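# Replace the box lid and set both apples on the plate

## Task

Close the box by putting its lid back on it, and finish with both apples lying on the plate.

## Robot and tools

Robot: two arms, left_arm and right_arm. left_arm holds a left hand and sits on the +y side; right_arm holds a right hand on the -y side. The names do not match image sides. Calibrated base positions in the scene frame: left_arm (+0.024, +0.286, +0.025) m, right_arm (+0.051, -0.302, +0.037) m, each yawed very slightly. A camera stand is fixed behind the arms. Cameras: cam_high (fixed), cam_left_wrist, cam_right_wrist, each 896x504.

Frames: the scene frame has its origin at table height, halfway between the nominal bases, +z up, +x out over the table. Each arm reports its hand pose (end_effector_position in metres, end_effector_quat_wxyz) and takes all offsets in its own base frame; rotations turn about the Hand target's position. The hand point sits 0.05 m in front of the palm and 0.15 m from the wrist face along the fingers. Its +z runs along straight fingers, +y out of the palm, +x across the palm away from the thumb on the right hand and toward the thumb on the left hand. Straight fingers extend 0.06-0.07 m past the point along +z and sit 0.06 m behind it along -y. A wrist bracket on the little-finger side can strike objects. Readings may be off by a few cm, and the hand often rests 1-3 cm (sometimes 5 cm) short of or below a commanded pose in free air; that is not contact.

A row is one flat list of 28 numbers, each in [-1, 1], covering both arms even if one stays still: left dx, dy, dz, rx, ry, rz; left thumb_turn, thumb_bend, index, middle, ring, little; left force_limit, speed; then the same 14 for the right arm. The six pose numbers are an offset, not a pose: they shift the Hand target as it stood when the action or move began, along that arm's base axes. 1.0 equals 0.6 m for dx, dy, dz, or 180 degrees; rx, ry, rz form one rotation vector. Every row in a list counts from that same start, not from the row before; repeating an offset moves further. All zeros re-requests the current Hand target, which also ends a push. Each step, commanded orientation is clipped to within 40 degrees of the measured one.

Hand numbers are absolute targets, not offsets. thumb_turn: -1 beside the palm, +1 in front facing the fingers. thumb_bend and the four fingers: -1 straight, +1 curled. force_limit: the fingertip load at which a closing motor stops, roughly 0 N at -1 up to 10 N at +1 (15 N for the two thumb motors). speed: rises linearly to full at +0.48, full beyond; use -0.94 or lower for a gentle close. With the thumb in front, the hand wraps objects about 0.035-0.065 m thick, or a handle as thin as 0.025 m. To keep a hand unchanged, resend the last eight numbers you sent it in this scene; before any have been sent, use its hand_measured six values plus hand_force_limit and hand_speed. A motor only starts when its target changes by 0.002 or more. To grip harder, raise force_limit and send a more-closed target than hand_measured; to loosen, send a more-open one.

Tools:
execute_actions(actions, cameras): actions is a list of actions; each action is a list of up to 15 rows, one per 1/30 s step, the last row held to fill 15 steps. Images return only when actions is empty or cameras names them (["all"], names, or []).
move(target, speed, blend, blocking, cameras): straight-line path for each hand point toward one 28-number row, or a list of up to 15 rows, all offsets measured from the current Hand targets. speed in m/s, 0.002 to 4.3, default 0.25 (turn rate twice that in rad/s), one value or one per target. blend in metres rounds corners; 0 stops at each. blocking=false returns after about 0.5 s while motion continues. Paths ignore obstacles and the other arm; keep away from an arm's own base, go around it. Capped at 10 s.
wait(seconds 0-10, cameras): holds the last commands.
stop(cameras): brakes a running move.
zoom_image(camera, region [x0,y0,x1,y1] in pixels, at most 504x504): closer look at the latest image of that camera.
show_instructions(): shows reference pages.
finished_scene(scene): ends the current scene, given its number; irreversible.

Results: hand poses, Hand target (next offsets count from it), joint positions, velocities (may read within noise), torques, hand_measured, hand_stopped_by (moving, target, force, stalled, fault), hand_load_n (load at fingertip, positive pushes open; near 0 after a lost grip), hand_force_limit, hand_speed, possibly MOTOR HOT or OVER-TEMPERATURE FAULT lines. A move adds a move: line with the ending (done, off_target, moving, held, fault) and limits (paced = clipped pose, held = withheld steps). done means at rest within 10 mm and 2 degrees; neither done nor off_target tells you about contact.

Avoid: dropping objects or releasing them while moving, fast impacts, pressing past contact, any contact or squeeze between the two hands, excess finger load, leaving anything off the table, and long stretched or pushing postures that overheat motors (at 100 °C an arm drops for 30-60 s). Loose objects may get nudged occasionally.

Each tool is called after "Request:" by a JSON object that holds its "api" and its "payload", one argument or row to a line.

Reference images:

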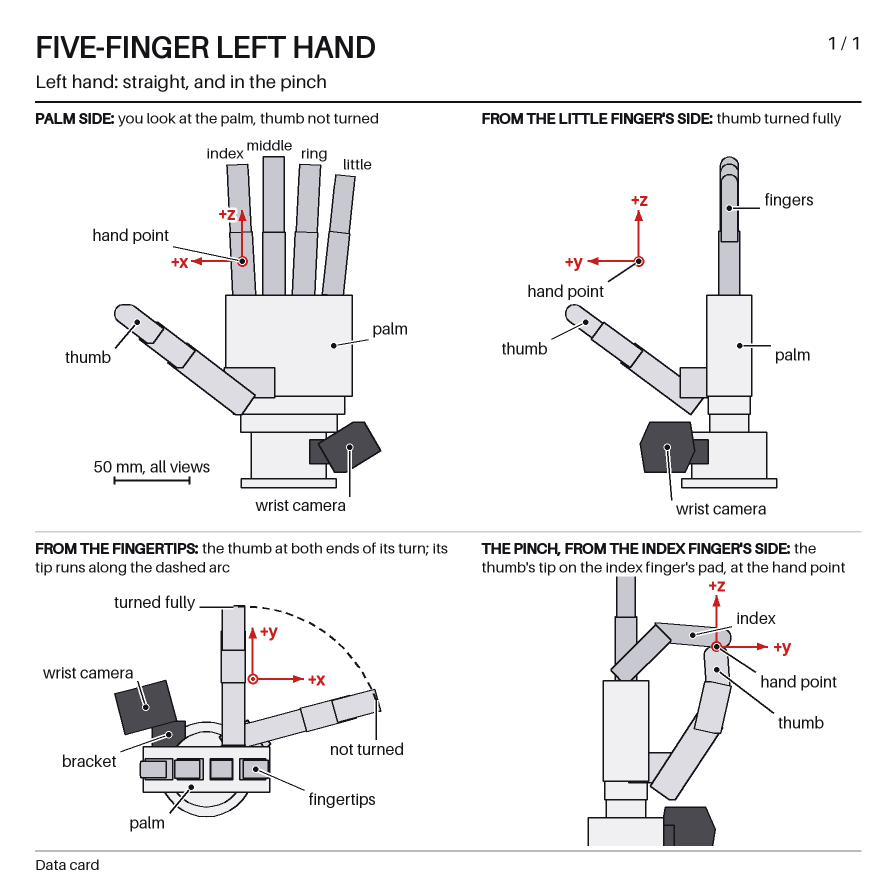

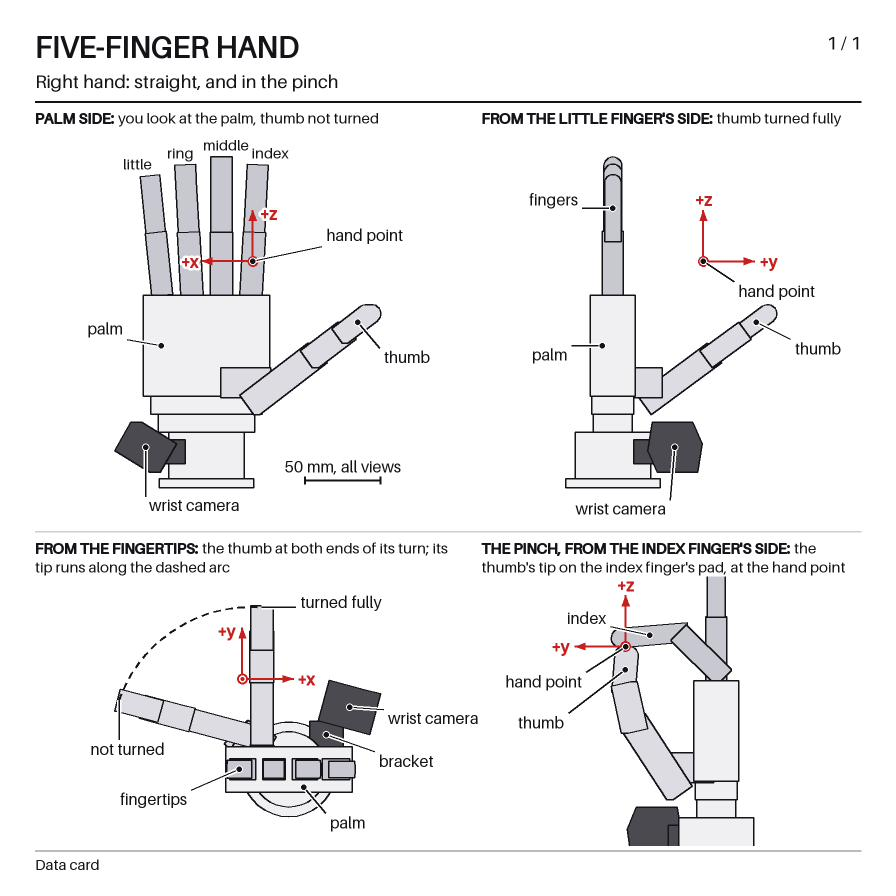

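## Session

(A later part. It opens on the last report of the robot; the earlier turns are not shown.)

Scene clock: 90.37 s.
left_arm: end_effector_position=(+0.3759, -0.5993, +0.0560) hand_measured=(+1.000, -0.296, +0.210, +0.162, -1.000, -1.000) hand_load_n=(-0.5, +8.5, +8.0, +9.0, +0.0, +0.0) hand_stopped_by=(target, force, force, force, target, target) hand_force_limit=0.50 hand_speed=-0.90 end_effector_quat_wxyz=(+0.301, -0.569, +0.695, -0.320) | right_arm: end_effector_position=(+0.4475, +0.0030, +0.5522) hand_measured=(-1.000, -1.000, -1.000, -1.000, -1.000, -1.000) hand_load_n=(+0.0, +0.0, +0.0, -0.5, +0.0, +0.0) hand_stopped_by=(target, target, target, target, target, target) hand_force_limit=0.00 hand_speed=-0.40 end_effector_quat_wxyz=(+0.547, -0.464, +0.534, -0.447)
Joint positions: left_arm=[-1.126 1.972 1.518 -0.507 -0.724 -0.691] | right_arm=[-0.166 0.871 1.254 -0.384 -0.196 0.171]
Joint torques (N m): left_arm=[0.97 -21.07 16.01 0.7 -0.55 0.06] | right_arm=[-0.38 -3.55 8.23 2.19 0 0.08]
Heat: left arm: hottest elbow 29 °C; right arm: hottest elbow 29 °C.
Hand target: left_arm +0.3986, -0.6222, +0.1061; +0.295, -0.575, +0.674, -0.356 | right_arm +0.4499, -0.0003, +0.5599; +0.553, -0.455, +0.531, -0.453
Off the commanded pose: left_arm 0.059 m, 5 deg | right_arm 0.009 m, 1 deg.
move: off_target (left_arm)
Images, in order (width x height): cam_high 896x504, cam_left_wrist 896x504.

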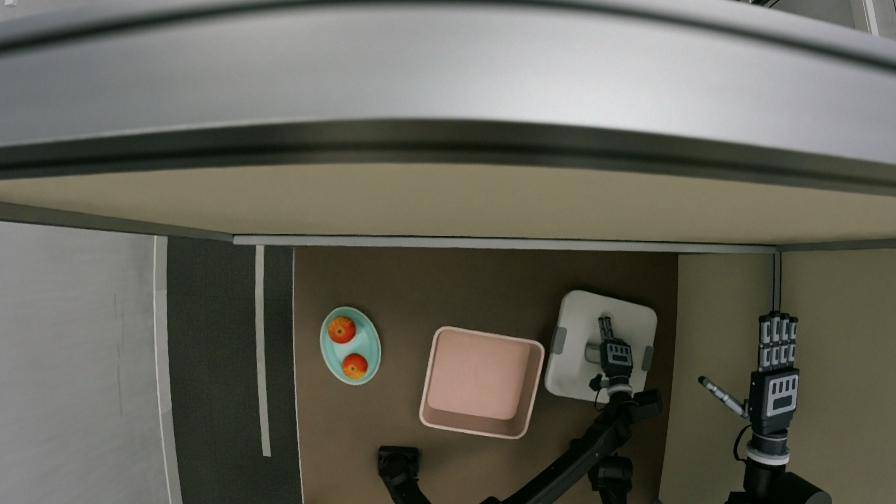

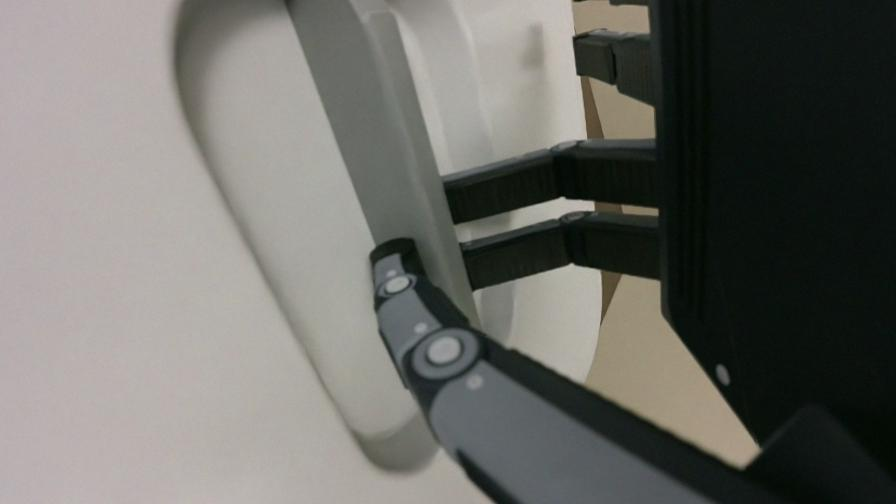

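Request:
{"api": "move", "payload": {
  "target": [
    [-0.015,0.037,0.223,0,0,0,1,0.35,0.55,0.55,-1,-1,0.5,-0.9,0,0,0,0,0,0,-1,-1,-1,-1,-1,-1,0,-0.4],
    [-0.065,0.337,0.407,0,0,0,1,0.35,0.55,0.55,-1,-1,0.5,-0.9,0,0,0,0,0,0,-1,-1,-1,-1,-1,-1,0,-0.4],
    [-0.115,0.62,0.407,0,0,0,1,0.35,0.55,0.55,-1,-1,0.5,-0.9,0,0,0,0,0,0,-1,-1,-1,-1,-1,-1,0,-0.4]
  ],
  "cameras": ["all"],
  "speed": 0.12,
  "blend": [0.04,0.05,0]
}}

Request:
{"api": "zoom_image", "payload": {
  "camera": "cam_high",
  "region": [400, 290, 680, 450]
}}

Scene clock: 96.03 s.
left_arm: end_effector_position=(+0.3282, -0.2576, +0.3491) hand_measured=(+1.000, -0.296, +0.210, +0.162, -1.000, -1.000) hand_load_n=(+0.0, +8.5, +8.0, +9.5, +0.0, +0.0) hand_stopped_by=(target, force, force, force, target, target) hand_force_limit=0.50 hand_speed=-0.90 end_effector_quat_wxyz=(+0.291, -0.575, +0.677, -0.356) | right_arm: end_effector_position=(+0.4475, +0.0030, +0.5522) hand_measured=(-1.000, -1.000, -1.000, -1.000, -1.000, -1.000) hand_load_n=(+0.0, +0.0, +0.0, +0.5, +0.0, +0.0) hand_stopped_by=(target, target, target, target, target, target) hand_force_limit=0.00 hand_speed=-0.40 end_effector_quat_wxyz=(+0.547, -0.464, +0.534, -0.447)
Joint positions: left_arm=[-0.764 0.968 1.171 -0.905 -0.465 -0.384] | right_arm=[-0.166 0.871 1.254 -0.384 -0.196 0.171]
Joint torques (N m): left_arm=[0.91 -5.77 10.41 1.47 -0.25 0.01] | right_arm=[-0.03 -3.6 8.27 2.36 0.02 0.08]
Heat: left arm: hottest elbow 30 °C; right arm: hottest elbow 29 °C.
Hand target: left_arm +0.3296, -0.2503, +0.3502; +0.295, -0.575, +0.675, -0.356 | right_arm +0.4499, -0.0003, +0.5599; +0.553, -0.455, +0.531, -0.453
Off the commanded pose: left_arm 0.008 m, 1 deg | right_arm 0.009 m, 1 deg.
move: done

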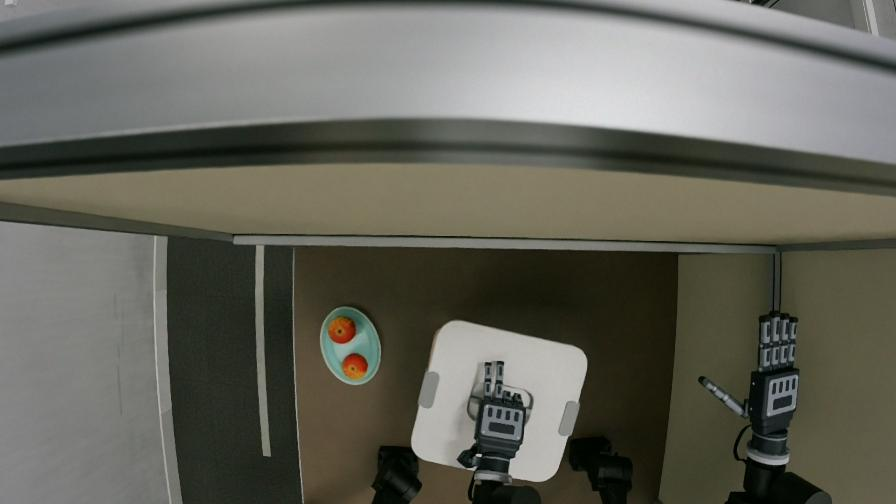

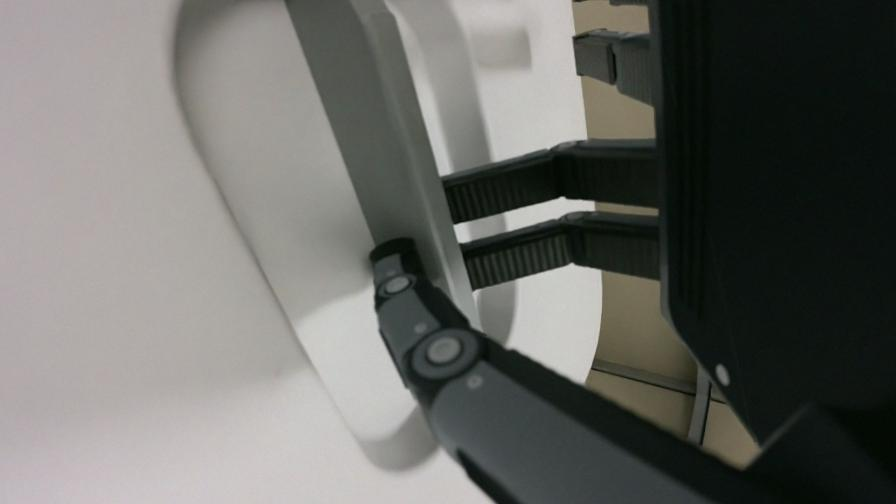

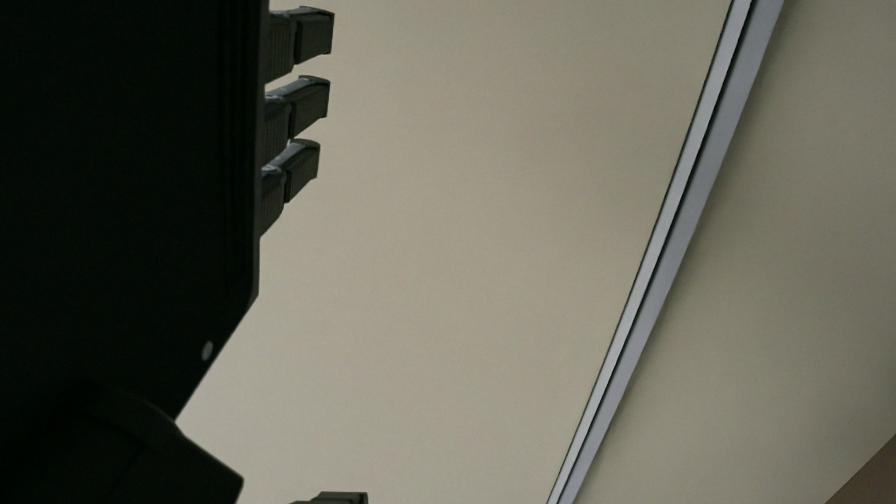

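Scaled by 1.800.

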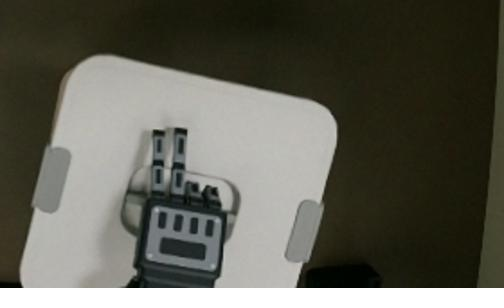

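Request:
{"api": "move", "payload": {
  "target": [0,0,-0.2,0,0,0,1,0.35,0.55,0.55,-1,-1,0.5,-0.9,0,0,0,0,0,0,-1,-1,-1,-1,-1,-1,0,-0.4],
  "cameras": ["cam_high"],
  "speed": 0.12
}}

Request:
{"api": "zoom_image", "payload": {
  "camera": "cam_high",
  "region": [400, 310, 620, 500]
}}

Scene clock: 99.47 s.
left_arm: end_effector_position=(+0.3238, -0.2533, +0.2231) hand_measured=(+1.000, -0.296, +0.210, +0.162, -1.000, -1.000) hand_load_n=(+0.0, +8.5, +8.0, +9.5, +0.0, +0.0) hand_stopped_by=(target, force, force, force, target, target) hand_force_limit=0.50 hand_speed=-0.90 end_effector_quat_wxyz=(+0.289, -0.576, +0.683, -0.345) | right_arm: end_effector_position=(+0.4475, +0.0030, +0.5522) hand_measured=(-1.000, -1.000, -1.000, -1.000, -1.000, -1.000) hand_load_n=(+0.0, +0.5, +0.5, +0.0, +0.0, +0.0) hand_stopped_by=(target, target, target, target, target, target) hand_force_limit=0.00 hand_speed=-0.40 end_effector_quat_wxyz=(+0.547, -0.464, +0.534, -0.447)
Joint positions: left_arm=[-0.764 0.95 0.841 -0.618 -0.465 -0.383] | right_arm=[-0.166 0.871 1.254 -0.384 -0.196 0.171]
Joint torques (N m): left_arm=[0.91 -5.71 10.86 2.26 -0.27 0.05] | right_arm=[0.21 -3.14 8.31 2.33 0.02 0.07]
Heat: left arm: hottest elbow 30 °C; right arm: hottest elbow 29 °C.
Hand target: left_arm +0.3296, -0.2503, +0.2304; +0.295, -0.575, +0.674, -0.356 | right_arm +0.4499, -0.0003, +0.5599; +0.553, -0.455, +0.531, -0.453
Off the commanded pose: left_arm 0.010 m, 2 deg | right_arm 0.009 m, 1 deg.
move: done
Images, in order (width x height): cam_high 896x504.

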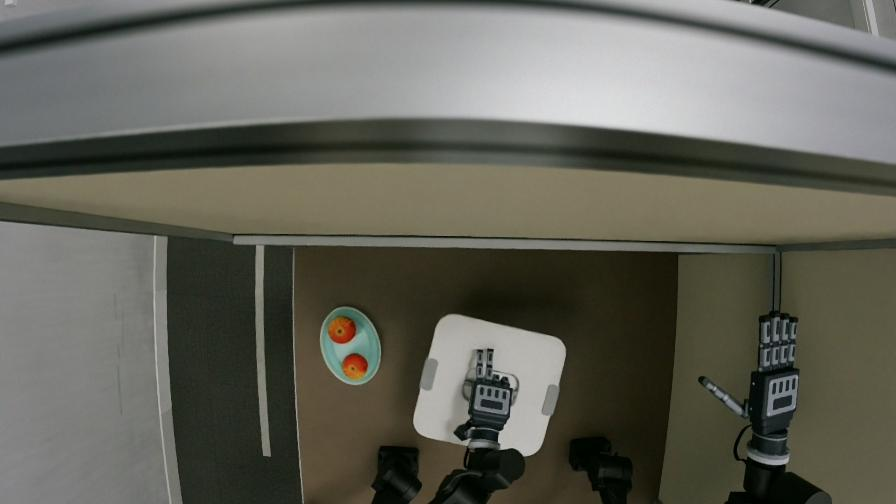

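Scaled by 2.291.

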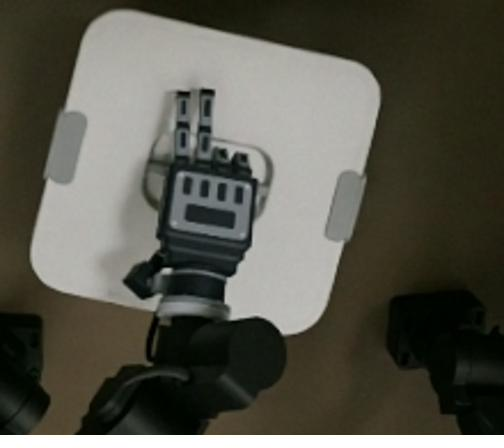

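Request:
{"api": "move", "payload": {
  "target": [-0.05,0.011,-0.07,-0.0023,-0.0137,0.0139,1,0.35,0.55,0.55,-1,-1,0.5,-0.9,0,0,0,0,0,0,-1,-1,-1,-1,-1,-1,0,-0.4],
  "cameras": ["cam_high","cam_left_wrist"],
  "speed": 0.1
}}

Request:
{"api": "zoom_image", "payload": {
  "camera": "cam_high",
  "region": [400, 310, 620, 500]
}}

Scene clock: 101.60 s.
left_arm: end_effector_position=(+0.3007, -0.2360, +0.1800) hand_measured=(+1.000, -0.296, +0.210, +0.162, -1.000, -1.000) hand_load_n=(-0.5, +8.5, +8.0, +9.0, +0.0, +0.0) hand_stopped_by=(target, force, force, force, target, target) hand_force_limit=0.50 hand_speed=-0.90 end_effector_quat_wxyz=(+0.319, -0.583, +0.664, -0.344) | right_arm: end_effector_position=(+0.4475, +0.0030, +0.5522) hand_measured=(-1.000, -1.000, -1.000, -1.000, -1.000, -1.000) hand_load_n=(+0.0, +0.0, +0.0, +0.0, +0.0, +0.0) hand_stopped_by=(target, target, target, target, target, target) hand_force_limit=0.00 hand_speed=-0.40 end_effector_quat_wxyz=(+0.547, -0.464, +0.534, -0.447)
Joint positions: left_arm=[-0.828 0.884 0.68 -0.531 -0.582 -0.434] | right_arm=[-0.166 0.871 1.254 -0.384 -0.196 0.171]
Joint torques (N m): left_arm=[-2.02 -4.84 10.61 2.19 -0.53 -0.17] | right_arm=[-0.32 -3.49 8.21 2.21 0.03 0.07]
Heat: left arm: hottest elbow 30 °C; right arm: hottest elbow 29 °C.
Hand target: left_arm +0.2996, -0.2436, +0.1883; +0.315, -0.583, +0.654, -0.364 | right_arm +0.4499, -0.0003, +0.5599; +0.553, -0.455, +0.531, -0.453
Off the commanded pose: left_arm 0.011 m, 3 deg | right_arm 0.009 m, 1 deg.
move: off_target (left_arm)
Images, in order (width x height): cam_high 896x504, cam_left_wrist 896x504.

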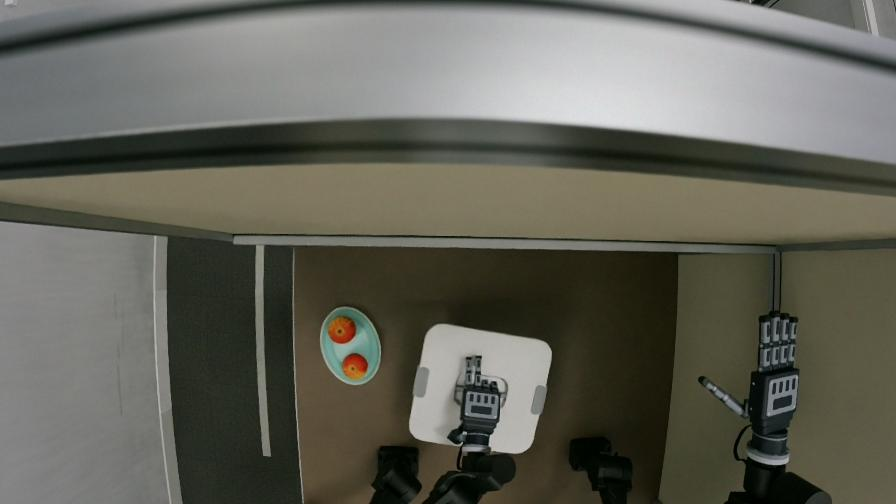

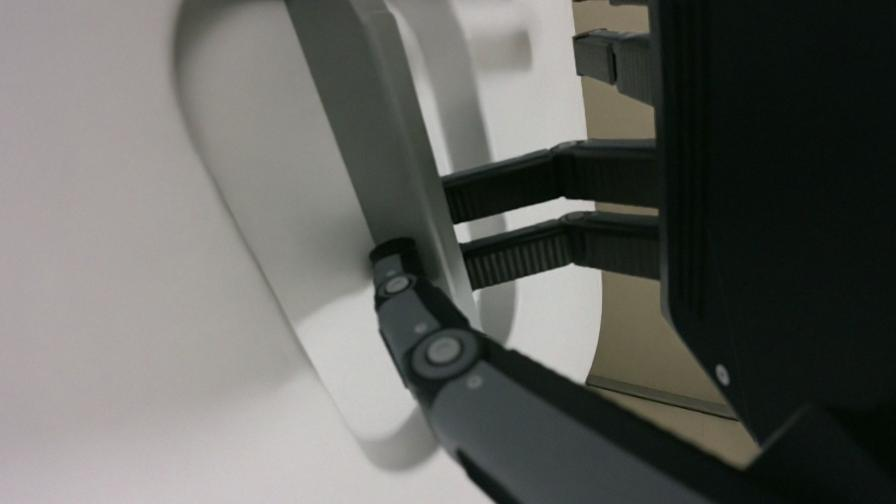

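Scaled by 2.291.

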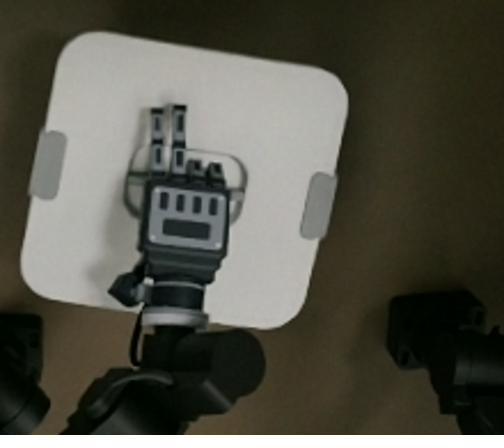

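Request:
{"api": "move", "payload": {
  "target": [-0.018,-0.019,-0.037,0.003,0,-0.002,1,0.35,0.55,0.55,-1,-1,0.5,-0.9,0,0,0,0,0,0,-1,-1,-1,-1,-1,-1,0,-0.4],
  "cameras": ["cam_high"],
  "speed": 0.08
}}

Request:
{"api": "zoom_image", "payload": {
  "camera": "cam_high",
  "region": [400, 310, 620, 500]
}}

Scene clock: 103.60 s.
left_arm: end_effector_position=(+0.2895, -0.2471, +0.1631) hand_measured=(+1.000, -0.296, +0.210, +0.162, -1.000, -1.000) hand_load_n=(-0.5, +8.5, +8.0, +9.0, +0.0, +0.0) hand_stopped_by=(target, force, force, force, target, target) hand_force_limit=0.50 hand_speed=-0.90 end_effector_quat_wxyz=(+0.321, -0.579, +0.664, -0.348) | right_arm: end_effector_position=(+0.4475, +0.0030, +0.5522) hand_measured=(-1.000, -1.000, -1.000, -1.000, -1.000, -1.000) hand_load_n=(+0.0, +0.0, +0.0, +0.0, -0.5, +0.0) hand_stopped_by=(target, target, target, target, target, target) hand_force_limit=0.00 hand_speed=-0.40 end_effector_quat_wxyz=(+0.547, -0.464, +0.534, -0.447)
Joint positions: left_arm=[-0.889 0.898 0.64 -0.491 -0.627 -0.471] | right_arm=[-0.166 0.871 1.254 -0.384 -0.196 0.171]
Joint torques (N m): left_arm=[-1.73 -3.55 10.48 2.09 -0.56 -0.18] | right_arm=[0.26 -3.49 8.16 2.15 -0.02 0.07]
Heat: left arm: hottest elbow 30 °C; right arm: hottest elbow 29 °C.
Hand target: left_arm +0.2887, -0.2550, +0.1660; +0.317, -0.580, +0.658, -0.362 | right_arm +0.4499, -0.0003, +0.5599; +0.553, -0.455, +0.531, -0.453
Off the commanded pose: left_arm 0.008 m, 2 deg | right_arm 0.009 m, 1 deg.
move: done
Images, in order (width x height): cam_high 896x504.

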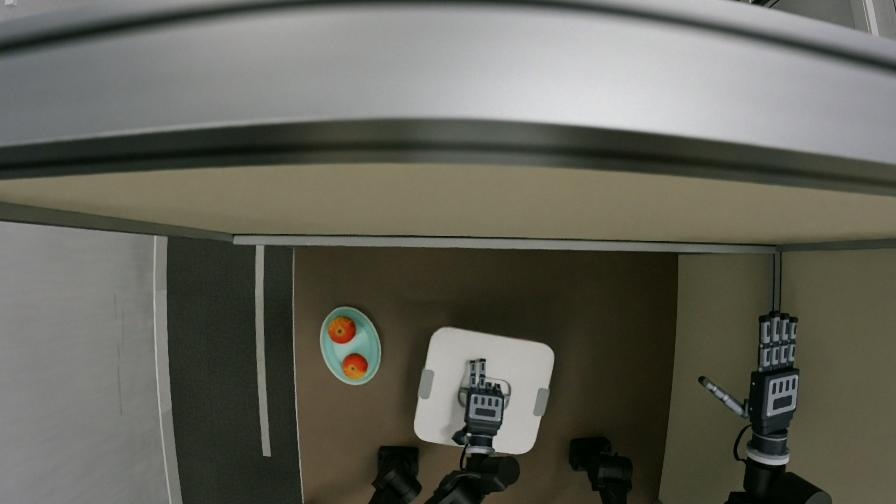

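Scaled by 2.291.

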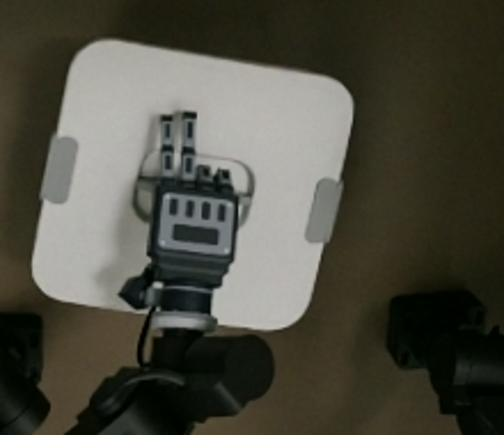

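Request:
{"api": "move", "payload": {
  "target": [-0.01,0,-0.07,0.0,0,0,1,0.35,0.55,0.55,-1,-1,0.5,-0.9,0,0,0,0,0,0,-1,-1,-1,-1,-1,-1,0,-0.4],
  "cameras": ["cam_high"],
  "speed": 0.06
}}

Request:
{"api": "zoom_image", "payload": {
  "camera": "cam_high",
  "region": [400, 310, 620, 500]
}}

Scene clock: 105.73 s.
left_arm: end_effector_position=(+0.2838, -0.2471, +0.1213) hand_measured=(+1.000, -0.296, +0.210, +0.162, -1.000, -1.000) hand_load_n=(+0.0, +8.5, +8.0, +9.0, +0.0, +0.0) hand_stopped_by=(target, force, force, force, target, target) hand_force_limit=0.50 hand_speed=-0.90 end_effector_quat_wxyz=(+0.321, -0.579, +0.663, -0.348) | right_arm: end_effector_position=(+0.4475, +0.0030, +0.5522) hand_measured=(-1.000, -1.000, -1.000, -1.000, -1.000, -1.000) hand_load_n=(+0.0, +0.0, -0.5, +0.0, +0.0, +0.0) hand_stopped_by=(target, target, target, target, target, target) hand_force_limit=0.00 hand_speed=-0.40 end_effector_quat_wxyz=(+0.547, -0.464, +0.534, -0.447)
Joint positions: left_arm=[-0.907 0.936 0.545 -0.366 -0.64 -0.487] | right_arm=[-0.166 0.871 1.254 -0.384 -0.196 0.171]
Joint torques (N m): left_arm=[-1.85 -3.72 10.1 2.21 -0.57 -0.2] | right_arm=[0.15 -3.78 8.21 2.29 0.01 0.08]
Heat: left arm: hottest elbow 30 °C; right arm: hottest elbow 29 °C.
Hand target: left_arm +0.2828, -0.2550, +0.1241; +0.317, -0.580, +0.657, -0.362 | right_arm +0.4499, -0.0003, +0.5599; +0.553, -0.455, +0.531, -0.453
Off the commanded pose: left_arm 0.008 m, 2 deg | right_arm 0.009 m, 1 deg.
move: done
Images, in order (width x height): cam_high 896x504.

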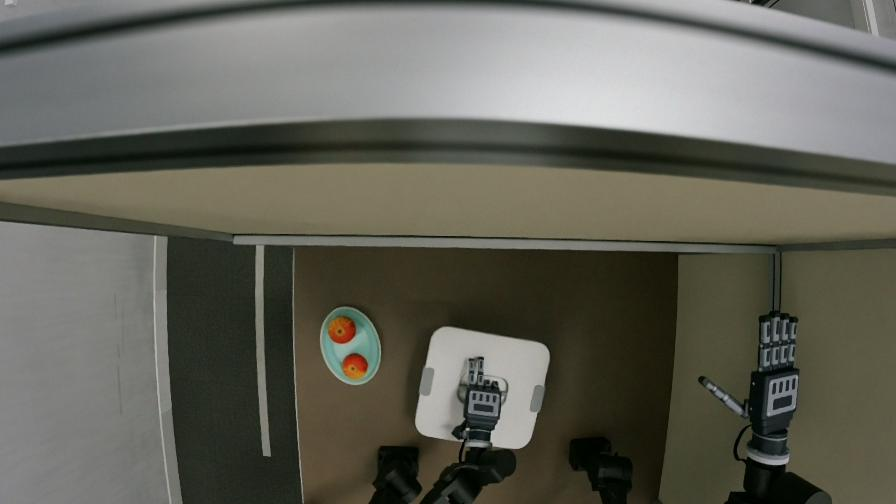

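Scaled by 2.291.

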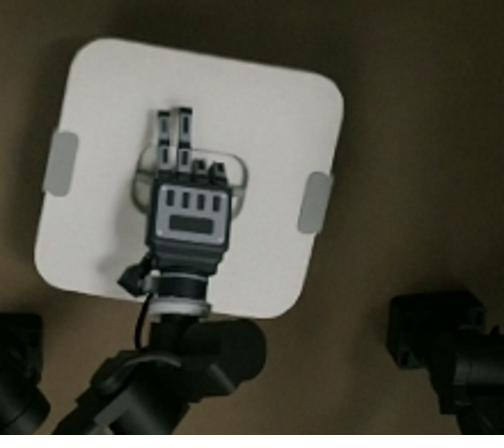

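Request:
{"api": "move", "payload": {
  "target": [-0.013,-0.004,-0.045,0.0,0,0,1,0.35,0.55,0.55,-1,-1,0.5,-0.9,0,0,0,0,0,0,-1,-1,-1,-1,-1,-1,0,-0.4],
  "cameras": ["cam_high","cam_left_wrist"],
  "speed": 0.06
}}

Request:
{"api": "zoom_image", "payload": {
  "camera": "cam_high",
  "region": [400, 310, 620, 500]
}}

Scene clock: 107.13 s.
left_arm: end_effector_position=(+0.2774, -0.2502, +0.0970) hand_measured=(+1.000, -0.296, +0.210, +0.162, -1.000, -1.000) hand_load_n=(+0.0, +12.0, +5.5, +9.0, +0.0, +0.0) hand_stopped_by=(target, force, force, force, target, target) hand_force_limit=0.50 hand_speed=-0.90 end_effector_quat_wxyz=(+0.322, -0.580, +0.661, -0.351) | right_arm: end_effector_position=(+0.4475, +0.0030, +0.5522) hand_measured=(-1.000, -1.000, -1.000, -1.000, -1.000, -1.000) hand_load_n=(+0.0, +0.0, +0.0, +0.0, +0.0, +0.0) hand_stopped_by=(target, target, target, target, target, target) hand_force_limit=0.00 hand_speed=-0.40 end_effector_quat_wxyz=(+0.547, -0.464, +0.534, -0.447)
Joint positions: left_arm=[-0.936 0.971 0.492 -0.287 -0.665 -0.514] | right_arm=[-0.166 0.871 1.254 -0.384 -0.196 0.171]
Joint torques (N m): left_arm=[-1.9 -3.49 9.52 2.13 -0.5 -0.18] | right_arm=[-0.03 -3.55 8.2 2.26 -0.02 0.08]
Heat: left arm: hottest elbow 30 °C; right arm: hottest elbow 29 °C.
Hand target: left_arm +0.2750, -0.2575, +0.0971; +0.317, -0.580, +0.657, -0.362 | right_arm +0.4499, -0.0003, +0.5599; +0.553, -0.455, +0.531, -0.453
Off the commanded pose: left_arm 0.008 m, 1 deg | right_arm 0.009 m, 1 deg.
move: done
Images, in order (width x height): cam_high 896x504, cam_left_wrist 896x504.

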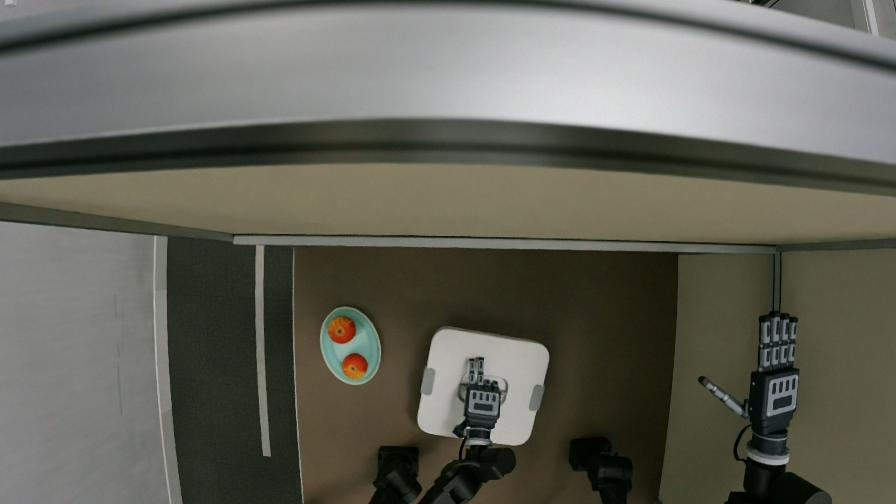

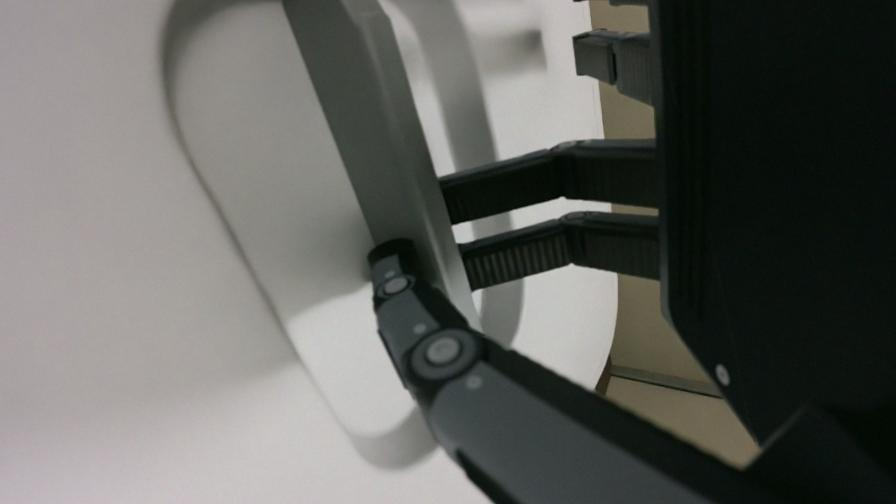

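Scaled by 2.291.

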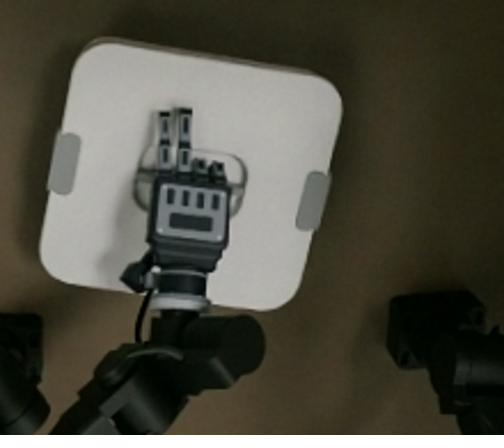

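Request:
{"api": "zoom_image", "payload": {
  "camera": "cam_high",
  "region": [425, 315, 565, 375]
}}

Request:
{"api": "zoom_image", "payload": {
  "camera": "cam_high",
  "region": [405, 390, 565, 460]
}}

Scaled by 3.600.

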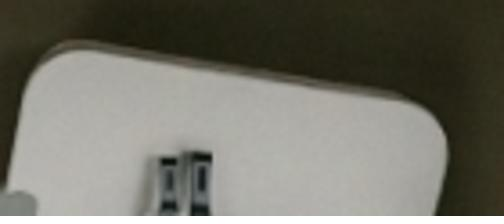

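Scaled by 3.150.

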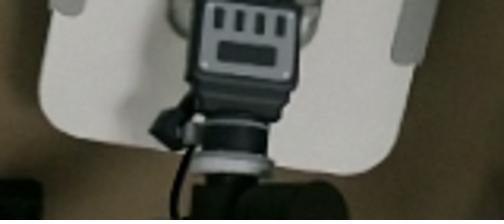

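Request:
{"api": "move", "payload": {
  "target": [0,0,-0.025,0.0,0,0,1,0.35,0.55,0.55,-1,-1,0.5,-0.9,0,0,0,0,0,0,-1,-1,-1,-1,-1,-1,0,-0.4],
  "cameras": ["cam_high","cam_left_wrist"],
  "speed": 0.04
}}

Request:
{"api": "zoom_image", "payload": {
  "camera": "cam_high",
  "region": [405, 315, 565, 460]
}}

Scene clock: 108.80 s.
left_arm: end_effector_position=(+0.2811, -0.2534, +0.0919) hand_measured=(+1.000, -0.296, +0.210, +0.162, -1.000, -1.000) hand_load_n=(+0.5, +12.0, +5.0, +8.0, +0.0, -0.5) hand_stopped_by=(target, force, force, force, target, target) hand_force_limit=0.50 hand_speed=-0.90 end_effector_quat_wxyz=(+0.323, -0.581, +0.653, -0.362) | right_arm: end_effector_position=(+0.4475, +0.0030, +0.5522) hand_measured=(-1.000, -1.000, -1.000, -1.000, -1.000, -1.000) hand_load_n=(+0.0, +0.0, +0.0, +0.0, +0.0, +0.0) hand_stopped_by=(target, target, target, target, target, target) hand_force_limit=0.00 hand_speed=-0.40 end_effector_quat_wxyz=(+0.547, -0.464, +0.534, -0.447)
Joint positions: left_arm=[-0.936 0.99 0.473 -0.223 -0.67 -0.514] | right_arm=[-0.166 0.871 1.254 -0.384 -0.196 0.171]
Joint torques (N m): left_arm=[-1.9 -2.55 8.65 1.94 -0.28 -0.18] | right_arm=[-0.03 -3.66 8.21 2.25 -0.01 0.08]
Heat: left arm: hottest elbow 30 °C; right arm: hottest elbow 29 °C.
Hand target: left_arm +0.2750, -0.2575, +0.0821; +0.317, -0.580, +0.657, -0.362 | right_arm +0.4499, -0.0003, +0.5599; +0.553, -0.455, +0.531, -0.453
Off the commanded pose: left_arm 0.012 m, 1 deg | right_arm 0.009 m, 1 deg.
move: off_target (left_arm)
Images, in order (width x height): cam_high 896x504, cam_left_wrist 896x504.

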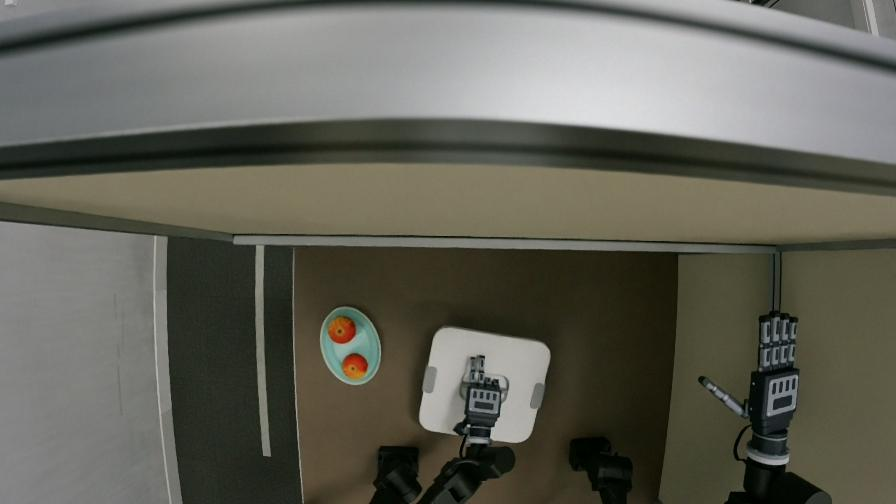

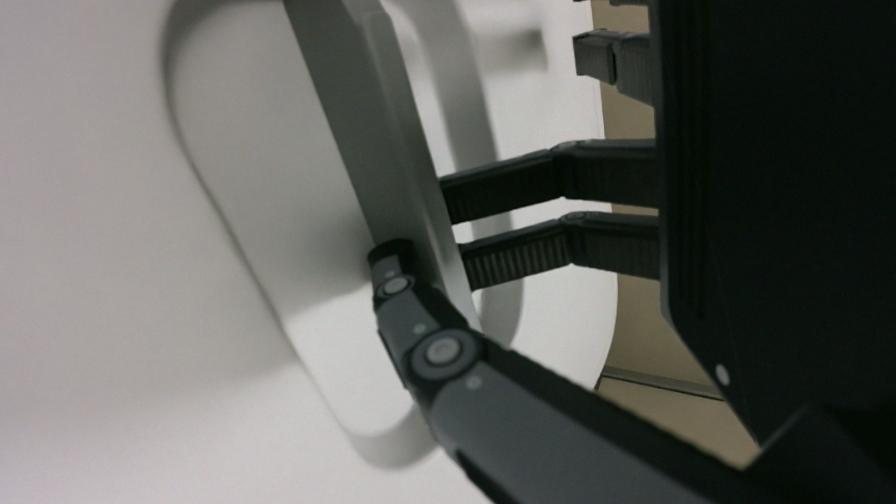

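Scaled by 3.150.

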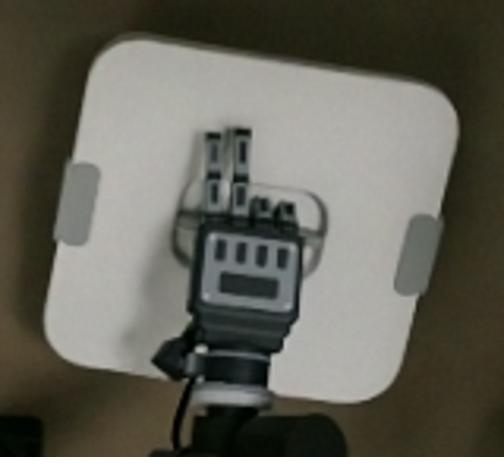

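Request:
{"api": "move", "payload": {
  "target": [0,0,0,0.0,0,0,1,-0.4,0.0,0.0,-1,-1,0.5,-0.7,0,0,0,0,0,0,-1,-1,-1,-1,-1,-1,0,-0.4],
  "cameras": ["cam_high","cam_left_wrist"],
  "speed": 0.04
}}

Request:
{"api": "zoom_image", "payload": {
  "camera": "cam_high",
  "region": [405, 315, 565, 460]
}}

Scene clock: 109.67 s.
left_arm: end_effector_position=(+0.2814, -0.2558, +0.0936) hand_measured=(+1.000, -0.400, +0.000, +0.002, -1.000, -1.000) hand_load_n=(+0.0, +0.0, +0.0, -3.5, +0.0, +0.0) hand_stopped_by=(target, target, target, target, target, target) hand_force_limit=0.50 hand_speed=-0.70 end_effector_quat_wxyz=(+0.323, -0.580, +0.651, -0.367) | right_arm: end_effector_position=(+0.4475, +0.0030, +0.5522) hand_measured=(-1.000, -1.000, -1.000, -1.000, -1.000, -1.000) hand_load_n=(+0.0, +0.0, +0.0, +0.0, +0.0, +0.0) hand_stopped_by=(target, target, target, target, target, target) hand_force_limit=0.00 hand_speed=-0.40 end_effector_quat_wxyz=(+0.547, -0.464, +0.534, -0.447)
Joint positions: left_arm=[-0.94 0.99 0.473 -0.213 -0.673 -0.514] | right_arm=[-0.166 0.871 1.254 -0.384 -0.196 0.171]
Joint torques (N m): left_arm=[-1.49 -2.61 8.66 1.55 -0.15 -0.18] | right_arm=[-0.03 -3.6 8.2 2.26 0.01 0.07]
Heat: left arm: hottest elbow 30 °C; right arm: hottest elbow 29 °C.
Hand target: left_arm +0.2749, -0.2573, +0.0819; +0.317, -0.580, +0.658, -0.362 | right_arm +0.4499, -0.0003, +0.5599; +0.553, -0.455, +0.531, -0.453
Off the commanded pose: left_arm 0.013 m, 1 deg | right_arm 0.009 m, 1 deg.
move: off_target (left_arm)
Images, in order (width x height): cam_high 896x504, cam_left_wrist 896x504.

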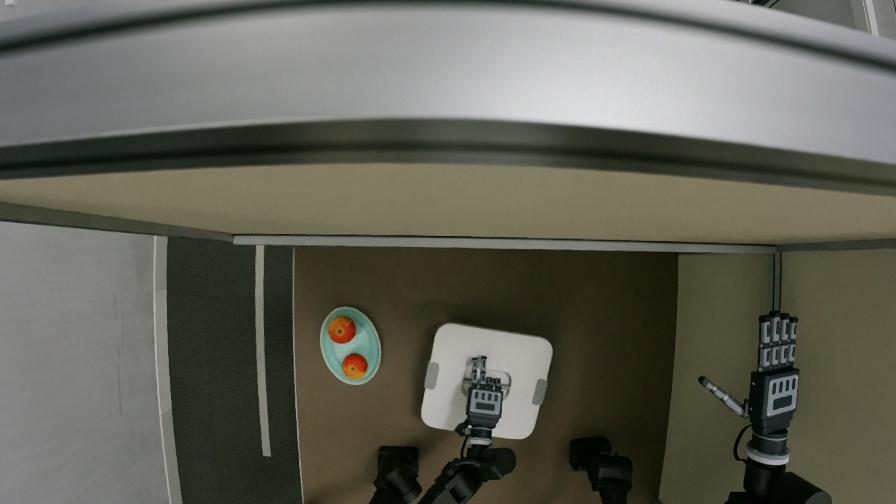

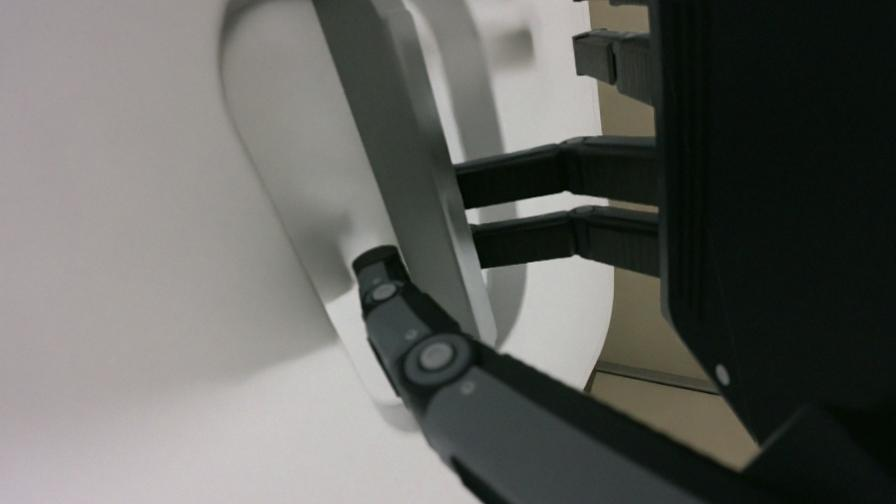

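Scaled by 3.150.

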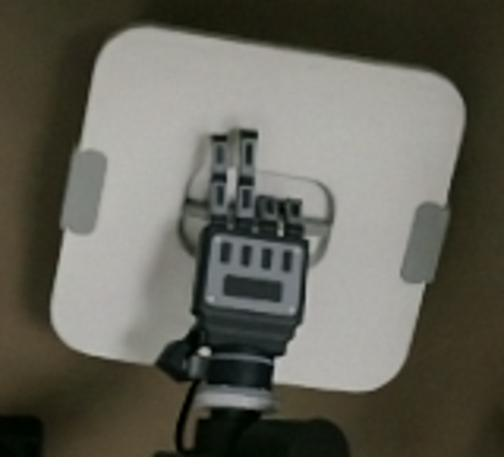

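Request:
{"api": "move", "payload": {
  "target": [-0.02,0.0,0.3,0,0,0,1,-0.6,-0.3,-0.3,-1,-1,0.5,-0.7,0,0,0,0,0,0,-1,-1,-1,-1,-1,-1,0,-0.4],
  "cameras": ["cam_high","cam_left_wrist"],
  "speed": 0.12
}}

Request:
{"api": "zoom_image", "payload": {
  "camera": "cam_high",
  "region": [405, 315, 565, 460]
}}

Scene clock: 113.30 s.
left_arm: end_effector_position=(+0.2591, -0.2412, +0.2274) hand_measured=(+1.000, -0.600, -0.300, -0.300, -1.000, -1.000) hand_load_n=(+0.0, +0.0, +0.0, +0.0, +0.0, +0.0) hand_stopped_by=(target, target, target, target, target, target) hand_force_limit=0.50 hand_speed=-0.70 end_effector_quat_wxyz=(+0.324, -0.578, +0.671, -0.333) | right_arm: end_effector_position=(+0.4475, +0.0030, +0.5522) hand_measured=(-1.000, -1.000, -1.000, -1.000, -1.000, -1.000) hand_load_n=(-0.5, +0.0, +0.0, +0.0, +0.0, +0.0) hand_stopped_by=(target, target, target, target, target, target) hand_force_limit=0.00 hand_speed=-0.40 end_effector_quat_wxyz=(+0.547, -0.464, +0.534, -0.447)
Joint positions: left_arm=[-0.975 0.822 0.794 -0.802 -0.692 -0.547] | right_arm=[-0.166 0.871 1.254 -0.384 -0.196 0.171]
Joint torques (N m): left_arm=[-1.85 -2.67 16.31 0.9 -0.52 -0.16] | right_arm=[0.03 -3.66 8.21 2.19 0 0.09]
Heat: left arm: hottest elbow 31 °C; right arm: hottest elbow 30 °C.
Hand target: left_arm +0.2629, -0.2574, +0.2621; +0.317, -0.580, +0.658, -0.362 | right_arm +0.4499, -0.0003, +0.5599; +0.553, -0.455, +0.531, -0.453
Off the commanded pose: left_arm 0.038 m, 4 deg | right_arm 0.009 m, 1 deg.
move: off_target (left_arm)
Images, in order (width x height): cam_high 896x504, cam_left_wrist 896x504.

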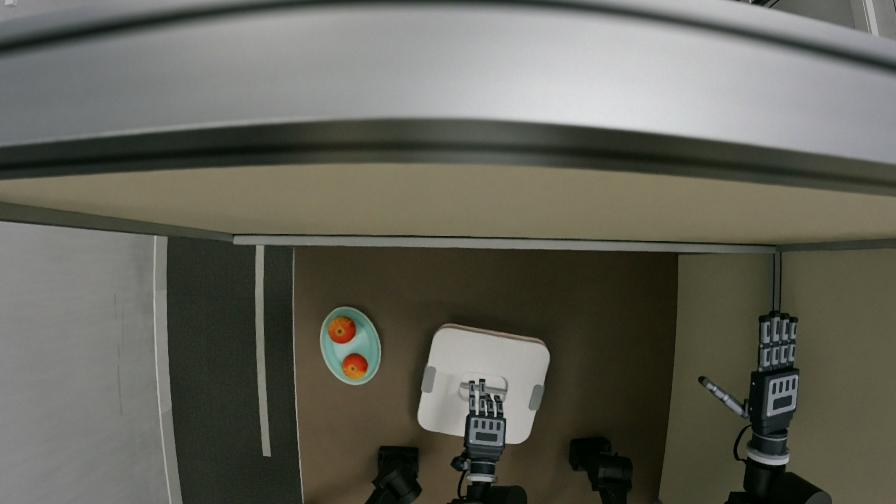

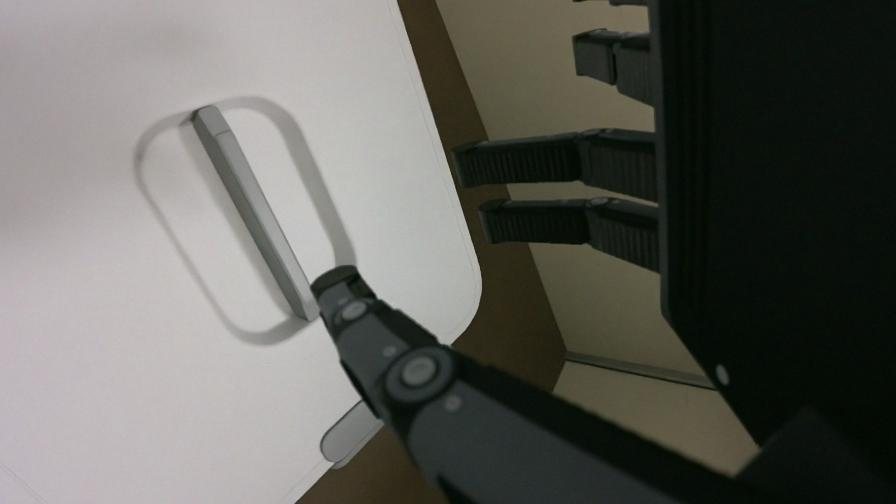

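Scaled by 3.150.

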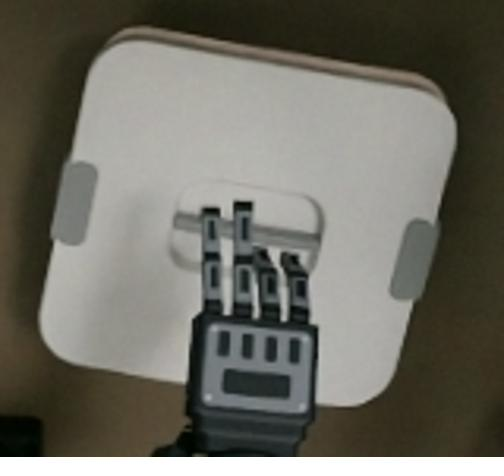

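Request:
{"api": "move", "payload": {
  "target": [0.026,-0.005,-0.22,0,0,0,1,-0.4,0,0,-1,-1,0.5,-0.5,0,0,0,0,0,0,-1,-1,-1,-1,-1,-1,0,-0.4],
  "cameras": ["cam_left_wrist"],
  "speed": 0.1
}}

Scene clock: 116.27 s.
left_arm: end_effector_position=(+0.2752, -0.2665, +0.1379) hand_measured=(+1.000, -0.400, +0.000, +0.000, -1.000, -1.000) hand_load_n=(+0.0, +0.0, +0.0, +0.5, +0.0, +0.0) hand_stopped_by=(target, target, target, target, target, target) hand_force_limit=0.50 hand_speed=-0.50 end_effector_quat_wxyz=(+0.312, -0.580, +0.656, -0.370) | right_arm: end_effector_position=(+0.4475, +0.0030, +0.5522) hand_measured=(-1.000, -1.000, -1.000, -1.000, -1.000, -1.000) hand_load_n=(+0.0, +0.0, +0.0, +0.0, +0.0, +0.0) hand_stopped_by=(target, target, target, target, target, target) hand_force_limit=0.00 hand_speed=-0.40 end_effector_quat_wxyz=(+0.547, -0.464, +0.534, -0.447)
Joint positions: left_arm=[-0.965 0.927 0.573 -0.39 -0.667 -0.541] | right_arm=[-0.166 0.871 1.254 -0.384 -0.196 0.171]
Joint torques (N m): left_arm=[1.08 -3.02 9.43 1.63 -0.3 0.16] | right_arm=[-0.32 -3.66 8.25 2.22 0.02 0.09]
Heat: left arm: hottest elbow 31 °C; right arm: hottest elbow 30 °C.
Hand target: left_arm +0.2785, -0.2604, +0.1301; +0.317, -0.580, +0.657, -0.362 | right_arm +0.4499, -0.0003, +0.5599; +0.553, -0.455, +0.531, -0.453
Off the commanded pose: left_arm 0.010 m, 1 deg | right_arm 0.009 m, 1 deg.
move: done
Images, in order (width x height): cam_left_wrist 896x504.

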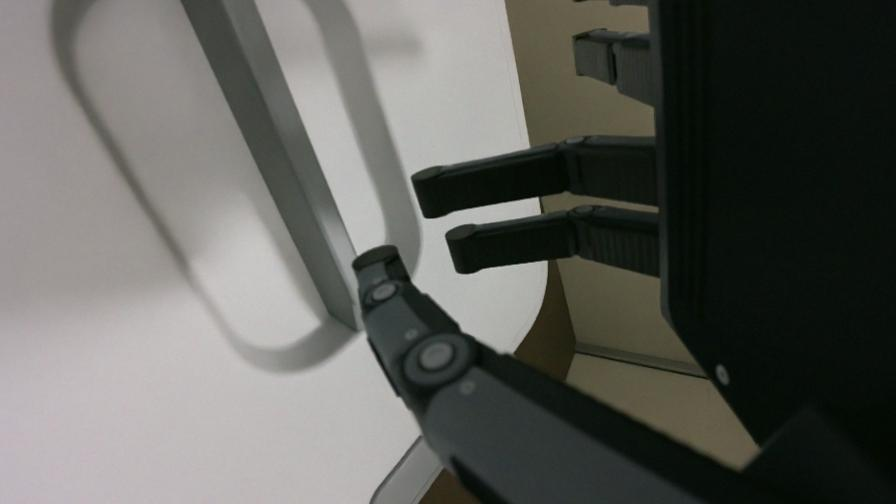

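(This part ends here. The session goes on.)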